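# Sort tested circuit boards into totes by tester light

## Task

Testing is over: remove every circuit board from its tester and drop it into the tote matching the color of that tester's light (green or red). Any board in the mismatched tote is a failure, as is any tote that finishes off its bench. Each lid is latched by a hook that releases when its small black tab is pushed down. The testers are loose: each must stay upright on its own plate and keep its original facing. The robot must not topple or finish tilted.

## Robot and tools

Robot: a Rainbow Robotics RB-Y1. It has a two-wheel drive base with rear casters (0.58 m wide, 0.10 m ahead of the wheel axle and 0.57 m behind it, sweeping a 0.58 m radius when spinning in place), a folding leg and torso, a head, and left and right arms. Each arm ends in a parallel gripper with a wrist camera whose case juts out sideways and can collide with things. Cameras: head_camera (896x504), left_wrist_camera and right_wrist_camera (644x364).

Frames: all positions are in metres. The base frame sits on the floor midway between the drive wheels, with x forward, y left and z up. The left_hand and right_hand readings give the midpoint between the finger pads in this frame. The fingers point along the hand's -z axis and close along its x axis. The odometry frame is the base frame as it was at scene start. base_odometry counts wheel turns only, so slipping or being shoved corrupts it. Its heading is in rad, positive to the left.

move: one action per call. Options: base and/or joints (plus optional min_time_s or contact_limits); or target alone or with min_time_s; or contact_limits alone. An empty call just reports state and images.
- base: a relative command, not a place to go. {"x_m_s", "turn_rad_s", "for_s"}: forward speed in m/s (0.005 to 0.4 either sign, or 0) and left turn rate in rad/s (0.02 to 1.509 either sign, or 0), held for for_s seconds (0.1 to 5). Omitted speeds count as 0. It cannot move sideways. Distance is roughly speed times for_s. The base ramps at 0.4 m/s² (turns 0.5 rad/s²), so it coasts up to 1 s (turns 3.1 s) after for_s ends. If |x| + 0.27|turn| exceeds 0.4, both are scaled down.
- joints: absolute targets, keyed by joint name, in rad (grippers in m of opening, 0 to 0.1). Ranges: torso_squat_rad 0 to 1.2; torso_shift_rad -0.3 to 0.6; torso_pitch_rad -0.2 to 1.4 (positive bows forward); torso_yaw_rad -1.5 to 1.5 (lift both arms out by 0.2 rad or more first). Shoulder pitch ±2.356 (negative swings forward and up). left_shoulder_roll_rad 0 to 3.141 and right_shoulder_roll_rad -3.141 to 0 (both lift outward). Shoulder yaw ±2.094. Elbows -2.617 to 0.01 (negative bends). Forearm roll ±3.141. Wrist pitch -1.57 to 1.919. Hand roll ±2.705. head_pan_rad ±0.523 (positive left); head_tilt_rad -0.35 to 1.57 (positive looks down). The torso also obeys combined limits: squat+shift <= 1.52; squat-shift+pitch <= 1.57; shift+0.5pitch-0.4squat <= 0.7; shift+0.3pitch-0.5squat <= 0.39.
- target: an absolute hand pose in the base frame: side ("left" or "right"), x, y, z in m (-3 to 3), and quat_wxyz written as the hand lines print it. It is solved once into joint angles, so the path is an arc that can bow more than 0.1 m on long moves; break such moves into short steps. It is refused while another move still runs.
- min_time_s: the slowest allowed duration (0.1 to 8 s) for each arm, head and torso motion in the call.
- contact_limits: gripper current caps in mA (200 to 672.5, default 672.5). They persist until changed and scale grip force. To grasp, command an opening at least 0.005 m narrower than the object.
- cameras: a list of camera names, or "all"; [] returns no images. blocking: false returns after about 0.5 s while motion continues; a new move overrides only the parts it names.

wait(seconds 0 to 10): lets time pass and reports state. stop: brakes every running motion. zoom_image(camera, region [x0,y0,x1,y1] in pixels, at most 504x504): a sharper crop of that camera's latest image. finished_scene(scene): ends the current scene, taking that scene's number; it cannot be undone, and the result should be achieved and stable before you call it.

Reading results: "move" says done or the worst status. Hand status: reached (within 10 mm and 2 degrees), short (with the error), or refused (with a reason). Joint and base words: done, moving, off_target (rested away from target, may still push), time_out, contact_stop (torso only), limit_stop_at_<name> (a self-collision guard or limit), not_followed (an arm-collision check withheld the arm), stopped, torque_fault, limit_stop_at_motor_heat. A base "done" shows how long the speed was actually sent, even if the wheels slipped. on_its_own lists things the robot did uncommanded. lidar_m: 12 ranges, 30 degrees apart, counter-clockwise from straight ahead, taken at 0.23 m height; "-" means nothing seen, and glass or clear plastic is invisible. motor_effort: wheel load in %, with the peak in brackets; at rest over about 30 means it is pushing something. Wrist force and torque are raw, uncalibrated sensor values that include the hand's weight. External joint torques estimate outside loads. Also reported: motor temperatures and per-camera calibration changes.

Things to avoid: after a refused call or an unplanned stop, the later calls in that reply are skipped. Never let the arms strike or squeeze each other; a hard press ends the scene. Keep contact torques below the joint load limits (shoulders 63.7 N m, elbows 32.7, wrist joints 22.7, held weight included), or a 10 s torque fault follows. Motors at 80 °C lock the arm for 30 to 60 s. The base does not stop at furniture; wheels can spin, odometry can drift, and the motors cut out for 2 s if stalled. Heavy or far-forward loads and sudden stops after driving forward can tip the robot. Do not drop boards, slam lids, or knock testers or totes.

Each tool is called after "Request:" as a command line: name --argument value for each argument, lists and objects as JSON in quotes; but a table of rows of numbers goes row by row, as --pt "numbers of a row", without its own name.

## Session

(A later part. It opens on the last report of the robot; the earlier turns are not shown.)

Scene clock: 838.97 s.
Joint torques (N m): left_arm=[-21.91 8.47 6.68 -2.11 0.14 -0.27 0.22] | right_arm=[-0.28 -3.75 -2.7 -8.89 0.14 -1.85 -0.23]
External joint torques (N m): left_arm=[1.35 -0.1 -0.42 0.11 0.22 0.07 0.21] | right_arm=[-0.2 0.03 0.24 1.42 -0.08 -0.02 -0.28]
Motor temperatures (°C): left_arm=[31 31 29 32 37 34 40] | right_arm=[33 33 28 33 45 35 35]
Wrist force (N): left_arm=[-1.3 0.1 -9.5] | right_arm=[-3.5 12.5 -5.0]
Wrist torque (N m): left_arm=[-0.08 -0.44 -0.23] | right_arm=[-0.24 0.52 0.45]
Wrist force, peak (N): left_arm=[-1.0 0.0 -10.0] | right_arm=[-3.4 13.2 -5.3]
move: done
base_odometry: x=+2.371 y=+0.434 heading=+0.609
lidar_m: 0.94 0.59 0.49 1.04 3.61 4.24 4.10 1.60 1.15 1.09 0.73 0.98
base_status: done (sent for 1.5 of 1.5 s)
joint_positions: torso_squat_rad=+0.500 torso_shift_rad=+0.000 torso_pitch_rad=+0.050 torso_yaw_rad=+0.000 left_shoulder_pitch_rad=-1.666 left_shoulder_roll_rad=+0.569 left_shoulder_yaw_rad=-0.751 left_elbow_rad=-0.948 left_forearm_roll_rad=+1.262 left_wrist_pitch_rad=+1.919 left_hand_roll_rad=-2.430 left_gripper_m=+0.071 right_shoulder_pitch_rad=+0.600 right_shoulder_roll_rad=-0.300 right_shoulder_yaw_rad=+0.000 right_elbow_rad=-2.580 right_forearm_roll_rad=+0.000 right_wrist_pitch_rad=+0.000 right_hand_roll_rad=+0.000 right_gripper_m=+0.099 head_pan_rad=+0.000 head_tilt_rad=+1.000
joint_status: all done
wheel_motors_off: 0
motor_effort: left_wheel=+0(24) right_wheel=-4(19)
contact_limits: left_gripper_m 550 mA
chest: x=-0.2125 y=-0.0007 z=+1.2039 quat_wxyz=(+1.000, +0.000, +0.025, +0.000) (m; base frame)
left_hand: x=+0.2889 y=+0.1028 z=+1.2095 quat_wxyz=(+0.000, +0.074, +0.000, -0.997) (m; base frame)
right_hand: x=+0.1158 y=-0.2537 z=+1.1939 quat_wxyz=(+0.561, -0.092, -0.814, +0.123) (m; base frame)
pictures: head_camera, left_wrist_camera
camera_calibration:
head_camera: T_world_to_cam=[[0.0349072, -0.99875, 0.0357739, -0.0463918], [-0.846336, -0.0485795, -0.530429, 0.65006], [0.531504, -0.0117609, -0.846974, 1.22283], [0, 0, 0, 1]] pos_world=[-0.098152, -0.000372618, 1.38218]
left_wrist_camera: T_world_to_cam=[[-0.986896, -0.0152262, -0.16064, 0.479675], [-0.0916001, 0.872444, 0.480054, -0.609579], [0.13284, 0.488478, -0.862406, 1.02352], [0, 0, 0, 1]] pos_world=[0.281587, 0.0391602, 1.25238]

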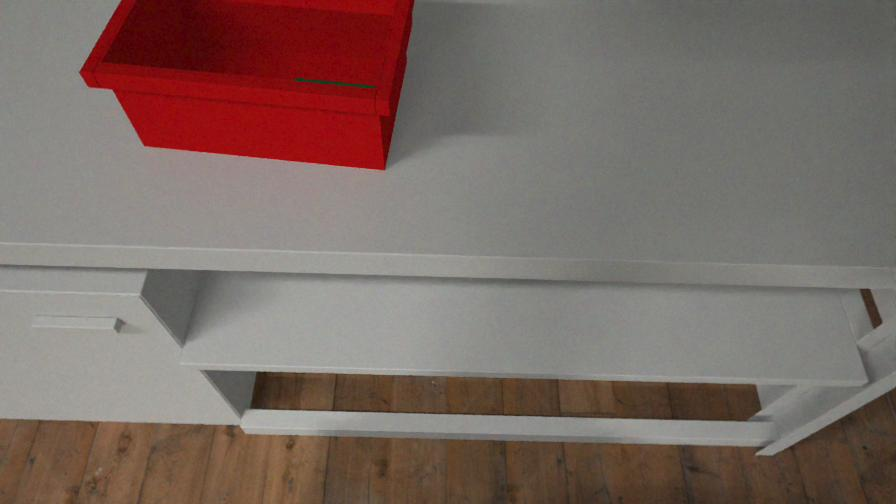

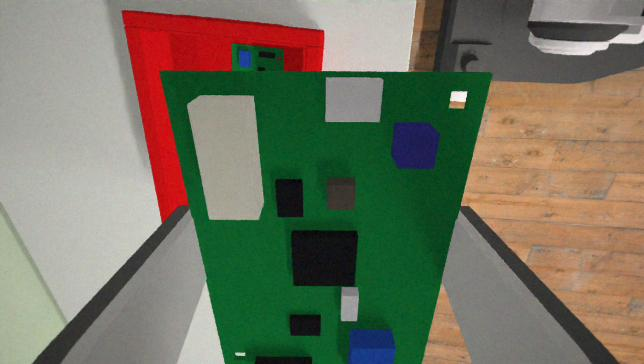

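Request:
move --base '{"x_m_s":0.06,"for_s":0.6}' --cameras '[]'

Request:
move --target '{"side":"left","x":0.38,"y":0.2,"z":1.2,"quat_wxyz":[-0.02,-0.1,0,0.995]}' --cameras '["head_camera","left_wrist_camera"]' --min_time_s 2

Scene clock: 853.07 s.
Joint torques (N m): left_arm=[-22.03 8.37 6.45 -2.31 0.09 -0.23 0.11] | right_arm=[-0.23 -3.88 -2.57 -8.89 0.14 -1.89 -0.21]
External joint torques (N m): left_arm=[1.22 -0.2 -0.65 -0.09 0.17 0.11 0.11] | right_arm=[-0.15 -0.11 0.37 1.42 -0.08 -0.06 -0.26]
Motor temperatures (°C): left_arm=[31 31 29 32 37 34 40] | right_arm=[33 33 28 33 45 35 35]
Wrist force (N): left_arm=[-0.9 0.1 -9.4] | right_arm=[-3.4 13.0 -4.9]
Wrist torque (N m): left_arm=[-0.09 -0.40 -0.24] | right_arm=[-0.31 0.54 0.46]
Wrist force, peak (N): left_arm=[-1.1 0.2 -10.0] | right_arm=[-3.9 13.0 -5.4]
move: done
base_odometry: x=+2.400 y=+0.454 heading=+0.610
lidar_m: 0.90 0.59 0.48 0.95 3.61 4.26 4.13 1.60 1.15 1.09 0.71 0.95
base_status: done (sent for 0.6 of 0.6 s)
joint_positions: torso_squat_rad=+0.500 torso_shift_rad=+0.000 torso_pitch_rad=+0.050 torso_yaw_rad=+0.000 left_shoulder_pitch_rad=-1.666 left_shoulder_roll_rad=+0.569 left_shoulder_yaw_rad=-0.751 left_elbow_rad=-0.948 left_forearm_roll_rad=+1.262 left_wrist_pitch_rad=+1.919 left_hand_roll_rad=-2.430 left_gripper_m=+0.071 right_shoulder_pitch_rad=+0.600 right_shoulder_roll_rad=-0.300 right_shoulder_yaw_rad=+0.000 right_elbow_rad=-2.580 right_forearm_roll_rad=+0.000 right_wrist_pitch_rad=+0.000 right_hand_roll_rad=+0.000 right_gripper_m=+0.099 head_pan_rad=+0.000 head_tilt_rad=+1.000
joint_status: not commanded
wheel_motors_off: 0
motor_effort: left_wheel=+3(25) right_wheel=-2(19)
contact_limits: left_gripper_m 550 mA
chest: x=-0.2125 y=-0.0007 z=+1.2039 quat_wxyz=(+1.000, +0.000, +0.025, +0.000) (m; base frame)
left_hand: x=+0.2889 y=+0.1028 z=+1.2095 quat_wxyz=(+0.000, +0.074, +0.000, -0.997) (m; base frame)
right_hand: x=+0.1158 y=-0.2537 z=+1.1940 quat_wxyz=(+0.561, -0.092, -0.814, +0.123) (m; base frame)
pictures: none
No camera images: "cameras" was empty.

Scene clock: 855.40 s.
Joint torques (N m): left_arm=[-24.13 9.14 4.2 1.74 0.22 -0.97 -0.11] | right_arm=[-0.03 -3.64 -2.8 -8.79 0.19 -1.77 -0.26]
External joint torques (N m): left_arm=[0.61 0.45 -1.12 0.81 0.35 -0.26 -0.13] | right_arm=[0.05 0.13 0.14 1.52 -0.03 0.06 -0.31]
Motor temperatures (°C): left_arm=[31 31 29 32 37 34 40] | right_arm=[33 33 28 33 45 35 35]
Wrist force (N): left_arm=[0.0 0.2 -9.2] | right_arm=[-3.7 12.7 -4.9]
Wrist torque (N m): left_arm=[-0.06 -0.38 -0.24] | right_arm=[-0.26 0.50 0.45]
Wrist force, peak (N): left_arm=[-1.0 0.3 -9.8] | right_arm=[-3.7 13.1 -4.9]
move: short
base_odometry: x=+2.400 y=+0.454 heading=+0.610
lidar_m: 0.90 0.58 0.48 0.93 3.61 4.28 4.13 1.60 1.15 1.09 0.72 0.95
base_status: not commanded
joint_positions: torso_squat_rad=+0.500 torso_shift_rad=+0.000 torso_pitch_rad=+0.050 torso_yaw_rad=+0.000 left_shoulder_pitch_rad=-1.793 left_shoulder_roll_rad=+0.673 left_shoulder_yaw_rad=-1.274 left_elbow_rad=-0.572 left_forearm_roll_rad=+1.571 left_wrist_pitch_rad=+1.479 left_hand_roll_rad=-2.705 left_gripper_m=+0.071 right_shoulder_pitch_rad=+0.600 right_shoulder_roll_rad=-0.300 right_shoulder_yaw_rad=+0.000 right_elbow_rad=-2.580 right_forearm_roll_rad=+0.000 right_wrist_pitch_rad=+0.000 right_hand_roll_rad=+0.000 right_gripper_m=+0.099 head_pan_rad=+0.000 head_tilt_rad=+1.000
joint_status: all done
wheel_motors_off: 0
motor_effort: left_wheel=+2(3) right_wheel=-3(5)
contact_limits: left_gripper_m 550 mA
chest: x=-0.2125 y=-0.0007 z=+1.2039 quat_wxyz=(+1.000, +0.000, +0.025, +0.000) (m; base frame)
left_hand: x=+0.3794 y=+0.1997 z=+1.1998 quat_wxyz=(+0.046, +0.171, +0.003, -0.984) (m; base frame)
left_hand_status: short (checked arc, as near as the solve gets, planned for 2.0 s): 1 mm and 8.8 deg off. The place is met; only the turn is off.
right_hand: x=+0.1158 y=-0.2537 z=+1.1939 quat_wxyz=(+0.561, -0.092, -0.814, +0.123) (m; base frame)
pictures: head_camera, left_wrist_camera
camera_calibration:
head_camera: T_world_to_cam=[[0.0349056, -0.99875, 0.0357902, -0.0463976], [-0.846309, -0.0485873, -0.530472, 0.650093], [0.531547, -0.0117732, -0.846947, 1.22282], [0, 0, 0, 1]] pos_world=[-0.0981893, -0.000356819, 1.38218]
left_wrist_camera: T_world_to_cam=[[-0.931432, -0.10555, -0.348272, 0.790939], [-0.263073, 0.856547, 0.443982, -0.569695], [0.251449, 0.50516, -0.825582, 0.863248], [0, 0, 0, 1]] pos_world=[0.369771, 0.135375, 1.24108]

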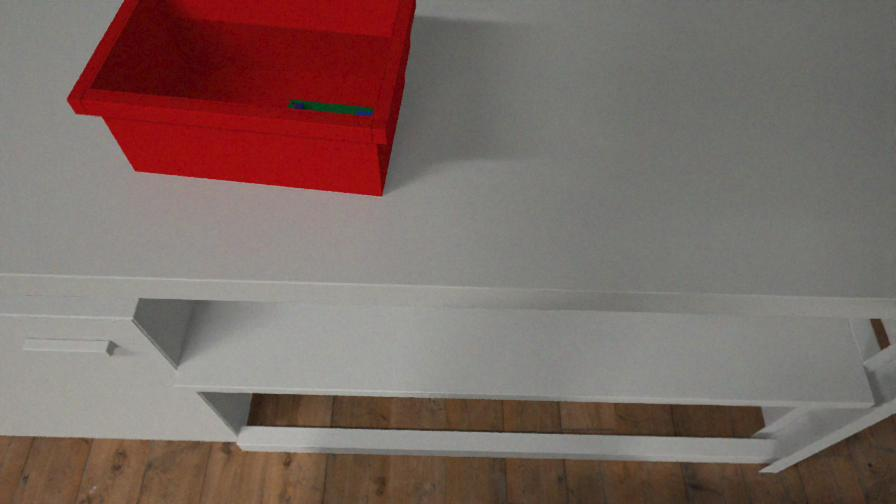

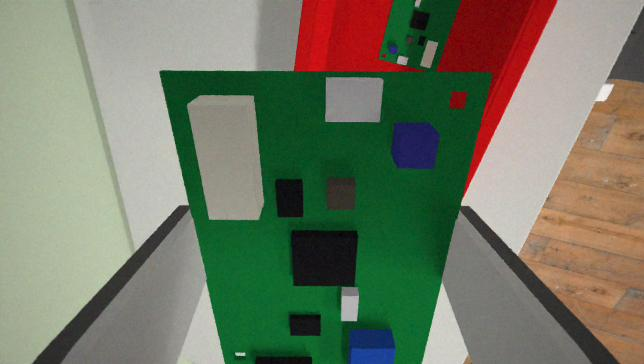

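Request:
move --joints '{"torso_squat_rad":0.6,"torso_pitch_rad":0.15}' --cameras '[]'

Request:
move --target '{"side":"left","x":0.41,"y":0.25,"z":1.13,"quat_wxyz":[0,-0.06,0,0.998]}' --cameras '["head_camera","left_wrist_camera"]' --min_time_s 2

Scene clock: 866.23 s.
Joint torques (N m): left_arm=[-24.28 9.18 4.72 1.5 0.19 -0.76 -0.11] | right_arm=[1.22 -3.39 -2.79 -9.18 0.17 -2.01 -0.2]
External joint torques (N m): left_arm=[0.77 0.3 -0.66 0.74 0.27 -0.22 -0.12] | right_arm=[-0.11 0.35 0.18 1.35 -0.06 -0.1 -0.25]
Motor temperatures (°C): left_arm=[31 31 29 32 37 34 40] | right_arm=[33 33 28 33 45 35 35]
Wrist force (N): left_arm=[-0.5 -0.1 -9.4] | right_arm=[-3.4 12.5 -5.5]
Wrist torque (N m): left_arm=[-0.04 -0.40 -0.24] | right_arm=[-0.24 0.55 0.45]
Wrist force, peak (N): left_arm=[-0.8 0.1 -10.2] | right_arm=[-4.1 12.9 -5.6]
move: done
base_odometry: x=+2.400 y=+0.454 heading=+0.610
lidar_m: 0.90 0.58 0.48 0.94 3.62 4.27 4.13 1.59 1.15 1.10 0.72 0.94
base_status: not commanded
joint_positions: torso_squat_rad=+0.600 torso_shift_rad=+0.000 torso_pitch_rad=+0.150 torso_yaw_rad=+0.000 left_shoulder_pitch_rad=-1.793 left_shoulder_roll_rad=+0.673 left_shoulder_yaw_rad=-1.274 left_elbow_rad=-0.572 left_forearm_roll_rad=+1.571 left_wrist_pitch_rad=+1.479 left_hand_roll_rad=-2.705 left_gripper_m=+0.071 right_shoulder_pitch_rad=+0.600 right_shoulder_roll_rad=-0.300 right_shoulder_yaw_rad=+0.000 right_elbow_rad=-2.580 right_forearm_roll_rad=+0.000 right_wrist_pitch_rad=+0.000 right_hand_roll_rad=+0.000 right_gripper_m=+0.099 head_pan_rad=+0.000 head_tilt_rad=+1.000
joint_status: all done
wheel_motors_off: 0
motor_effort: left_wheel=+2(4) right_wheel=-3(4)
contact_limits: left_gripper_m 550 mA
chest: x=-0.1817 y=-0.0007 z=+1.1642 quat_wxyz=(+0.997, +0.000, +0.075, +0.000) (m; base frame)
left_hand: x=+0.4068 y=+0.1998 z=+1.1010 quat_wxyz=(+0.046, +0.122, +0.005, -0.991) (m; base frame)
right_hand: x=+0.1440 y=-0.2536 z=+1.1215 quat_wxyz=(+0.601, -0.086, -0.785, +0.127) (m; base frame)
pictures: none
No camera images: "cameras" was empty.

Scene clock: 868.57 s.
Joint torques (N m): left_arm=[-24.15 9.08 5.14 0.25 0.19 -0.94 -0.18] | right_arm=[1.09 -3.58 -3.03 -9.17 0.19 -1.99 -0.33]
External joint torques (N m): left_arm=[0.1 0.71 -1.33 -0.9 0.36 -0.3 -0.19] | right_arm=[-0.24 0.16 -0.06 1.35 -0.03 -0.09 -0.38]
Motor temperatures (°C): left_arm=[31 31 29 32 37 34 40] | right_arm=[33 33 28 33 45 35 35]
Wrist force (N): left_arm=[0.2 0.2 -9.0] | right_arm=[-3.7 12.8 -5.6]
Wrist torque (N m): left_arm=[-0.05 -0.34 -0.24] | right_arm=[-0.27 0.52 0.44]
Wrist force, peak (N): left_arm=[-0.3 0.0 -9.7] | right_arm=[-3.8 13.2 -5.6]
move: short
base_odometry: x=+2.400 y=+0.454 heading=+0.610
lidar_m: 0.91 0.58 0.48 0.95 3.62 4.27 4.13 1.59 1.15 1.09 0.71 0.95
base_status: not commanded
joint_positions: torso_squat_rad=+0.600 torso_shift_rad=+0.000 torso_pitch_rad=+0.150 torso_yaw_rad=+0.000 left_shoulder_pitch_rad=-1.802 left_shoulder_roll_rad=+0.835 left_shoulder_yaw_rad=-1.300 left_elbow_rad=-0.715 left_forearm_roll_rad=+1.571 left_wrist_pitch_rad=+1.456 left_hand_roll_rad=-2.705 left_gripper_m=+0.071 right_shoulder_pitch_rad=+0.600 right_shoulder_roll_rad=-0.300 right_shoulder_yaw_rad=+0.000 right_elbow_rad=-2.580 right_forearm_roll_rad=+0.000 right_wrist_pitch_rad=+0.000 right_hand_roll_rad=+0.000 right_gripper_m=+0.099 head_pan_rad=+0.000 head_tilt_rad=+1.000
joint_status: all done
wheel_motors_off: 0
motor_effort: left_wheel=+2(3) right_wheel=-3(5)
contact_limits: left_gripper_m 550 mA
chest: x=-0.1817 y=-0.0007 z=+1.1642 quat_wxyz=(+0.997, +0.000, +0.075, +0.000) (m; base frame)
left_hand: x=+0.4094 y=+0.2497 z=+1.1298 quat_wxyz=(+0.050, +0.155, +0.018, -0.986) (m; base frame)
left_hand_status: short (checked arc, as near as the solve gets, planned for 2.0 s): 1 mm and 12.6 deg off. The place is met; only the turn is off.
right_hand: x=+0.1440 y=-0.2536 z=+1.1215 quat_wxyz=(+0.601, -0.086, -0.785, +0.127) (m; base frame)
pictures: head_camera, left_wrist_camera
camera_calibration:
head_camera: T_world_to_cam=[[0.0383759, -0.998747, 0.0321189, -0.0411218], [-0.895085, -0.0486469, -0.443235, 0.544707], [0.444242, -0.0117396, -0.89583, 1.2139], [0, 0, 0, 1]] pos_world=[-0.0501278, -0.000321275, 1.3302]
left_wrist_camera: T_world_to_cam=[[-0.941142, -0.108401, -0.320158, 0.772744], [-0.258743, 0.840508, 0.476024, -0.607486], [0.217494, 0.530845, -0.819085, 0.772821], [0, 0, 0, 1]] pos_world=[0.401995, 0.184115, 1.16958]

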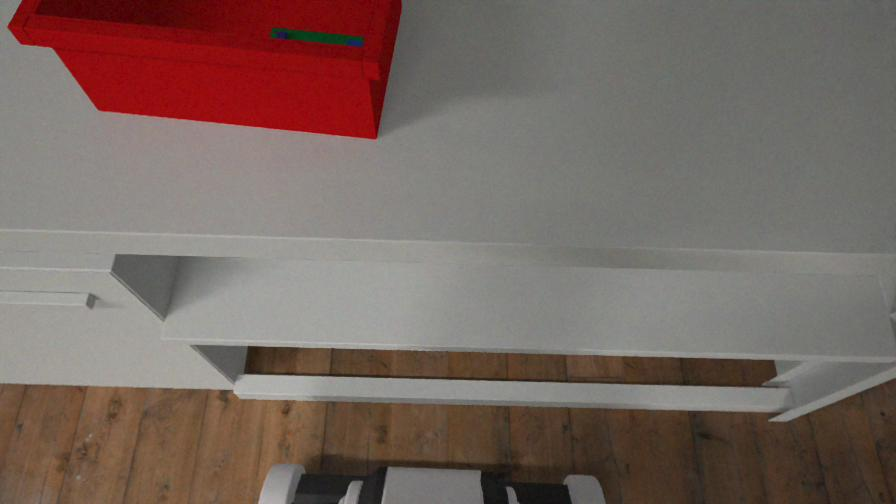

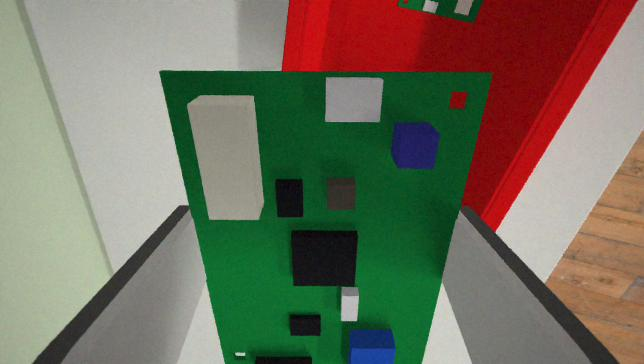

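Request:
move --target '{"side":"left","x":0.38,"y":0.12,"z":1.13,"quat_wxyz":[0,-0.06,0,0.998]}' --cameras '[]' --min_time_s 2

Request:
move --target '{"side":"left","x":0.40,"y":0.08,"z":1.1,"quat_wxyz":[0,0,0,1]}' --cameras '["head_camera"]'

Scene clock: 892.57 s.
Joint torques (N m): left_arm=[-24.02 7.41 5.43 1.32 0.28 -0.11 -0.14] | right_arm=[1.3 -3.9 -2.77 -9.23 0.07 -1.92 -0.25]
External joint torques (N m): left_arm=[0.82 -1.77 1.05 0.99 0.28 0.3 -0.15] | right_arm=[-0.03 -0.17 0.2 1.3 -0.16 -0.02 -0.3]
Motor temperatures (°C): left_arm=[31 31 29 32 37 34 40] | right_arm=[33 33 28 33 45 35 35]
Wrist force (N): left_arm=[-1.0 0.1 -9.6] | right_arm=[-3.5 12.7 -5.6]
Wrist torque (N m): left_arm=[-0.06 -0.43 -0.22] | right_arm=[-0.24 0.55 0.47]
Wrist force, peak (N): left_arm=[-0.9 0.4 -10.1] | right_arm=[-3.8 13.1 -5.6]
move: short
base_odometry: x=+2.400 y=+0.454 heading=+0.610
lidar_m: 0.90 0.58 0.48 0.95 3.62 4.26 4.13 1.60 1.14 1.09 0.72 0.95
base_status: not commanded
joint_positions: torso_squat_rad=+0.600 torso_shift_rad=+0.000 torso_pitch_rad=+0.150 torso_yaw_rad=+0.000 left_shoulder_pitch_rad=-1.902 left_shoulder_roll_rad=+0.505 left_shoulder_yaw_rad=-1.216 left_elbow_rad=-0.459 left_forearm_roll_rad=+1.571 left_wrist_pitch_rad=+1.621 left_hand_roll_rad=-2.705 left_gripper_m=+0.071 right_shoulder_pitch_rad=+0.600 right_shoulder_roll_rad=-0.300 right_shoulder_yaw_rad=+0.000 right_elbow_rad=-2.580 right_forearm_roll_rad=+0.000 right_wrist_pitch_rad=+0.000 right_hand_roll_rad=+0.000 right_gripper_m=+0.099 head_pan_rad=+0.000 head_tilt_rad=+1.000
joint_status: all done
wheel_motors_off: 0
motor_effort: left_wheel=+2(3) right_wheel=-4(5)
contact_limits: left_gripper_m 550 mA
chest: x=-0.1817 y=-0.0007 z=+1.1642 quat_wxyz=(+0.997, +0.000, +0.075, +0.000) (m; base frame)
left_hand: x=+0.3795 y=+0.1202 z=+1.1298 quat_wxyz=(+0.006, +0.084, -0.003, -0.996) (m; base frame)
left_hand_status: short (checked arc, as near as the solve gets, planned for 2.0 s): 1 mm and 2.9 deg off. The place is met; only the turn is off.
right_hand: x=+0.1440 y=-0.2536 z=+1.1215 quat_wxyz=(+0.601, -0.086, -0.785, +0.127) (m; base frame)
pictures: none
No camera images: "cameras" was empty.

Scene clock: 893.37 s.
Joint torques (N m): left_arm=[-23.7 9.53 2.43 1.21 0.21 -0.42 -0.17] | right_arm=[1.25 -3.61 -3.08 -9.18 0.17 -1.95 -0.18]
External joint torques (N m): left_arm=[1.49 -0.09 -0.89 0.94 0.18 0.16 -0.18] | right_arm=[-0.08 0.13 -0.11 1.35 -0.06 -0.04 -0.23]
Motor temperatures (°C): left_arm=[31 31 29 32 37 34 40] | right_arm=[33 33 28 33 45 35 35]
Wrist force (N): left_arm=[-0.5 0.0 -9.4] | right_arm=[-3.6 12.7 -5.6]
Wrist torque (N m): left_arm=[-0.05 -0.39 -0.24] | right_arm=[-0.25 0.52 0.47]
Wrist force, peak (N): left_arm=[-0.7 0.2 -10.3] | right_arm=[-3.6 12.8 -5.8]
move: short
base_odometry: x=+2.400 y=+0.454 heading=+0.610
lidar_m: 0.90 0.58 0.47 0.95 3.61 4.27 4.13 1.60 1.14 1.09 0.72 0.94
base_status: not commanded
joint_positions: torso_squat_rad=+0.600 torso_shift_rad=+0.000 torso_pitch_rad=+0.150 torso_yaw_rad=+0.000 left_shoulder_pitch_rad=-1.884 left_shoulder_roll_rad=+0.370 left_shoulder_yaw_rad=-1.225 left_elbow_rad=-0.323 left_forearm_roll_rad=+1.568 left_wrist_pitch_rad=+1.471 left_hand_roll_rad=-2.705 left_gripper_m=+0.071 right_shoulder_pitch_rad=+0.600 right_shoulder_roll_rad=-0.300 right_shoulder_yaw_rad=+0.000 right_elbow_rad=-2.580 right_forearm_roll_rad=+0.000 right_wrist_pitch_rad=+0.000 right_hand_roll_rad=+0.000 right_gripper_m=+0.099 head_pan_rad=+0.000 head_tilt_rad=+1.000
joint_status: all done
wheel_motors_off: 0
motor_effort: left_wheel=+2(3) right_wheel=-4(5)
contact_limits: left_gripper_m 550 mA
chest: x=-0.1818 y=-0.0007 z=+1.1642 quat_wxyz=(+0.997, +0.000, +0.075, +0.000) (m; base frame)
left_hand: x=+0.3993 y=+0.0799 z=+1.1000 quat_wxyz=(+0.012, +0.121, -0.027, -0.992) (m; base frame)
left_hand_status: short (checked arc, as near as the solve gets, planned for 0.4 s): 1 mm and 14.3 deg off. The place is met; only the turn is off.
right_hand: x=+0.1439 y=-0.2536 z=+1.1215 quat_wxyz=(+0.601, -0.086, -0.785, +0.127) (m; base frame)
pictures: head_camera
camera_calibration:
head_camera: T_world_to_cam=[[0.0383609, -0.998748, 0.0321008, -0.0411175], [-0.895053, -0.0486262, -0.443301, 0.544755], [0.444307, -0.0117265, -0.895798, 1.21389], [0, 0, 0, 1]] pos_world=[-0.0501786, -0.000342016, 1.33021]

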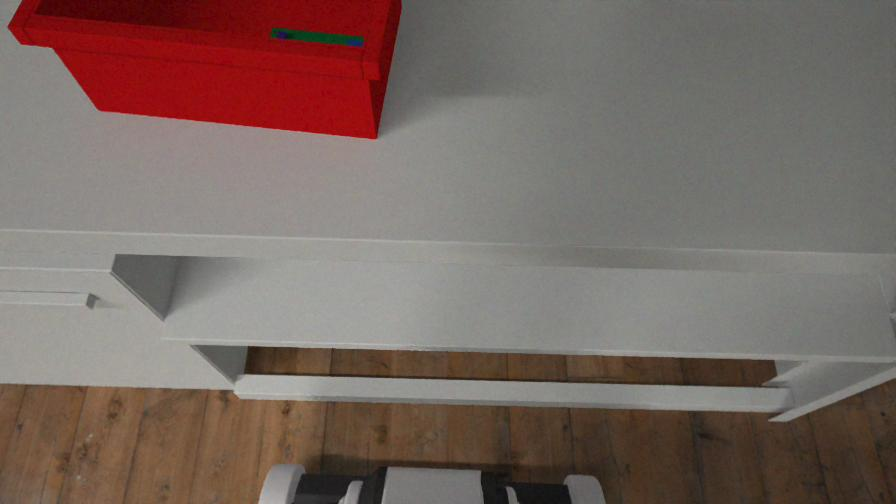

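Request:
move --target '{"side":"left","x":0.36,"y":0.1,"z":1.12,"quat_wxyz":[0,-0.1,0,0.995]}' --cameras '[]'

Request:
move --joints '{"torso_squat_rad":0.7,"torso_pitch_rad":0.2}' --cameras '["left_wrist_camera"]'

Request:
move --target '{"side":"left","x":0.39,"y":0.1,"z":1.04,"quat_wxyz":[0,0,0,1]}' --cameras '["left_wrist_camera"]'

Scene clock: 902.43 s.
Joint torques (N m): left_arm=[-22.36 8.19 8.05 0.34 0.15 -0.23 -0.01] | right_arm=[1.14 -3.87 -2.91 -9.1 0.23 -1.93 -0.21]
External joint torques (N m): left_arm=[1.66 -0.6 0.6 -0.55 0.28 0.19 -0.02] | right_arm=[-0.2 -0.13 0.06 1.43 0.01 -0.03 -0.26]
Motor temperatures (°C): left_arm=[31 31 29 32 37 34 40] | right_arm=[33 33 28 33 45 35 35]
Wrist force (N): left_arm=[-0.8 0.4 -9.5] | right_arm=[-3.5 12.6 -5.4]
Wrist torque (N m): left_arm=[-0.08 -0.43 -0.24] | right_arm=[-0.25 0.53 0.47]
Wrist force, peak (N): left_arm=[-0.7 0.2 -10.2] | right_arm=[-3.5 13.0 -5.8]
move: done
base_odometry: x=+2.400 y=+0.454 heading=+0.610
lidar_m: 0.90 0.57 0.47 0.95 3.61 4.26 4.14 1.60 1.15 1.09 0.72 0.94
base_status: not commanded
joint_positions: torso_squat_rad=+0.600 torso_shift_rad=+0.000 torso_pitch_rad=+0.150 torso_yaw_rad=+0.000 left_shoulder_pitch_rad=-1.846 left_shoulder_roll_rad=+0.638 left_shoulder_yaw_rad=-1.220 left_elbow_rad=-0.865 left_forearm_roll_rad=+1.569 left_wrist_pitch_rad=+1.582 left_hand_roll_rad=-2.456 left_gripper_m=+0.071 right_shoulder_pitch_rad=+0.600 right_shoulder_roll_rad=-0.300 right_shoulder_yaw_rad=+0.000 right_elbow_rad=-2.580 right_forearm_roll_rad=+0.000 right_wrist_pitch_rad=+0.000 right_hand_roll_rad=+0.000 right_gripper_m=+0.099 head_pan_rad=+0.000 head_tilt_rad=+1.000
joint_status: all done
wheel_motors_off: 0
motor_effort: left_wheel=+3(4) right_wheel=-2(5)
contact_limits: left_gripper_m 550 mA
chest: x=-0.1818 y=-0.0007 z=+1.1642 quat_wxyz=(+0.997, +0.000, +0.075, +0.000) (m; base frame)
left_hand: x=+0.3600 y=+0.1000 z=+1.1201 quat_wxyz=(+0.000, +0.099, +0.000, -0.995) (m; base frame)
left_hand_status: reached (checked arc, planned for 0.9 s): 0 mm and 0.1 deg off.
right_hand: x=+0.1439 y=-0.2536 z=+1.1216 quat_wxyz=(+0.601, -0.086, -0.785, +0.127) (m; base frame)
pictures: none
No camera images: "cameras" was empty.

Scene clock: 903.53 s.
Joint torques (N m): left_arm=[-23.34 8.15 7.98 0.2 0.23 -0.25 -0.04] | right_arm=[1.78 -3.48 -2.95 -9.05 0.18 -1.93 -0.22]
External joint torques (N m): left_arm=[0.86 -0.54 0.47 -0.46 0.3 0.09 -0.04] | right_arm=[-0.25 0.23 0.02 1.54 -0.05 0 -0.27]
Motor temperatures (°C): left_arm=[31 31 29 32 37 34 40] | right_arm=[33 33 28 33 45 35 35]
Wrist force (N): left_arm=[-1.0 0.2 -9.5] | right_arm=[-3.7 12.7 -6.0]
Wrist torque (N m): left_arm=[-0.06 -0.41 -0.24] | right_arm=[-0.25 0.52 0.47]
Wrist force, peak (N): left_arm=[-1.3 0.2 -10.2] | right_arm=[-4.1 12.9 -6.0]
move: done
base_odometry: x=+2.400 y=+0.454 heading=+0.610
lidar_m: 0.90 0.58 0.48 0.95 3.61 4.28 4.14 1.61 1.14 1.09 0.72 0.95
base_status: not commanded
joint_positions: torso_squat_rad=+0.700 torso_shift_rad=+0.000 torso_pitch_rad=+0.200 torso_yaw_rad=+0.000 left_shoulder_pitch_rad=-1.846 left_shoulder_roll_rad=+0.638 left_shoulder_yaw_rad=-1.220 left_elbow_rad=-0.865 left_forearm_roll_rad=+1.569 left_wrist_pitch_rad=+1.582 left_hand_roll_rad=-2.456 left_gripper_m=+0.071 right_shoulder_pitch_rad=+0.600 right_shoulder_roll_rad=-0.300 right_shoulder_yaw_rad=+0.000 right_elbow_rad=-2.580 right_forearm_roll_rad=+0.000 right_wrist_pitch_rad=+0.000 right_hand_roll_rad=+0.000 right_gripper_m=+0.099 head_pan_rad=+0.000 head_tilt_rad=+1.000
joint_status: all done
wheel_motors_off: 0
motor_effort: left_wheel=+3(4) right_wheel=-2(5)
contact_limits: left_gripper_m 550 mA
chest: x=-0.1665 y=-0.0006 z=+1.1191 quat_wxyz=(+0.995, +0.000, +0.100, +0.000) (m; base frame)
left_hand: x=+0.3723 y=+0.1001 z=+1.0479 quat_wxyz=(+0.000, +0.074, +0.000, -0.997) (m; base frame)
right_hand: x=+0.1567 y=-0.2536 z=+1.0603 quat_wxyz=(+0.620, -0.083, -0.769, +0.130) (m; base frame)
pictures: left_wrist_camera
camera_calibration:
left_wrist_camera: T_world_to_cam=[[-0.98691, -0.0154563, -0.160531, 0.535872], [-0.0917816, 0.872309, 0.480265, -0.52216], [0.13261, 0.488712, -0.862308, 0.874364], [0, 0, 0, 1]] pos_world=[0.364984, 0.0364555, 1.09077]

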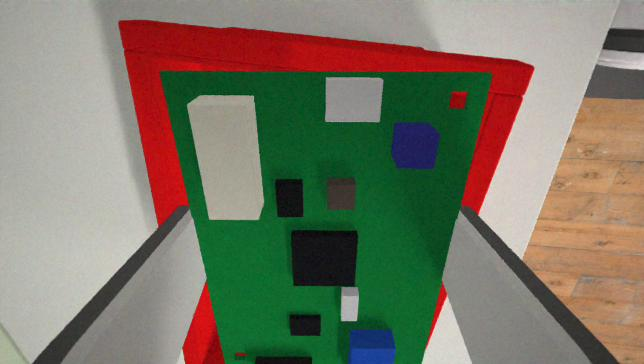

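Scene clock: 905.07 s.
Joint torques (N m): left_arm=[-24.27 8.25 4.79 0.86 0.23 -0.09 0.3] | right_arm=[1.98 -3.94 -2.84 -9.11 0.11 -1.89 -0.15]
External joint torques (N m): left_arm=[0.87 -0.98 0.96 0.78 0.16 0.21 0.29] | right_arm=[-0.05 -0.23 0.13 1.48 -0.12 0.04 -0.2]
Motor temperatures (°C): left_arm=[31 31 29 32 37 34 40] | right_arm=[33 33 28 33 45 35 35]
Wrist force (N): left_arm=[-1.3 0.2 -9.8] | right_arm=[-3.9 12.7 -5.7]
Wrist torque (N m): left_arm=[-0.06 -0.41 -0.23] | right_arm=[-0.25 0.52 0.47]
Wrist force, peak (N): left_arm=[-1.6 -1.0 -10.2] | right_arm=[-3.9 12.9 -6.0]
move: short
base_odometry: x=+2.400 y=+0.454 heading=+0.610
lidar_m: 0.90 0.57 0.47 0.95 3.61 4.27 4.13 1.59 1.15 1.09 0.72 0.94
base_status: not commanded
joint_positions: torso_squat_rad=+0.700 torso_shift_rad=+0.000 torso_pitch_rad=+0.200 torso_yaw_rad=+0.000 left_shoulder_pitch_rad=-1.895 left_shoulder_roll_rad=+0.430 left_shoulder_yaw_rad=-1.211 left_elbow_rad=-0.385 left_forearm_roll_rad=+1.571 left_wrist_pitch_rad=+1.603 left_hand_roll_rad=-2.705 left_gripper_m=+0.071 right_shoulder_pitch_rad=+0.600 right_shoulder_roll_rad=-0.300 right_shoulder_yaw_rad=+0.000 right_elbow_rad=-2.580 right_forearm_roll_rad=+0.000 right_wrist_pitch_rad=+0.000 right_hand_roll_rad=+0.000 right_gripper_m=+0.099 head_pan_rad=+0.000 head_tilt_rad=+1.000
joint_status: all done
wheel_motors_off: 0
motor_effort: left_wheel=+3(4) right_wheel=-3(5)
contact_limits: left_gripper_m 550 mA
chest: x=-0.1665 y=-0.0006 z=+1.1191 quat_wxyz=(+0.995, +0.000, +0.100, +0.000) (m; base frame)
left_hand: x=+0.3894 y=+0.1002 z=+1.0399 quat_wxyz=(+0.009, +0.051, -0.009, -0.999) (m; base frame)
left_hand_status: short (checked arc, as near as the solve gets, planned for 0.8 s): 1 mm and 6.0 deg off. The place is met; only the turn is off.
right_hand: x=+0.1566 y=-0.2536 z=+1.0603 quat_wxyz=(+0.620, -0.083, -0.769, +0.130) (m; base frame)
pictures: left_wrist_camera
camera_calibration:
left_wrist_camera: T_world_to_cam=[[-0.99296, -0.0339253, -0.113492, 0.506691], [-0.0835714, 0.879643, 0.468235, -0.508235], [0.0839474, 0.474423, -0.876285, 0.900094], [0, 0, 0, 1]] pos_world=[0.38509, 0.037229, 1.08422]

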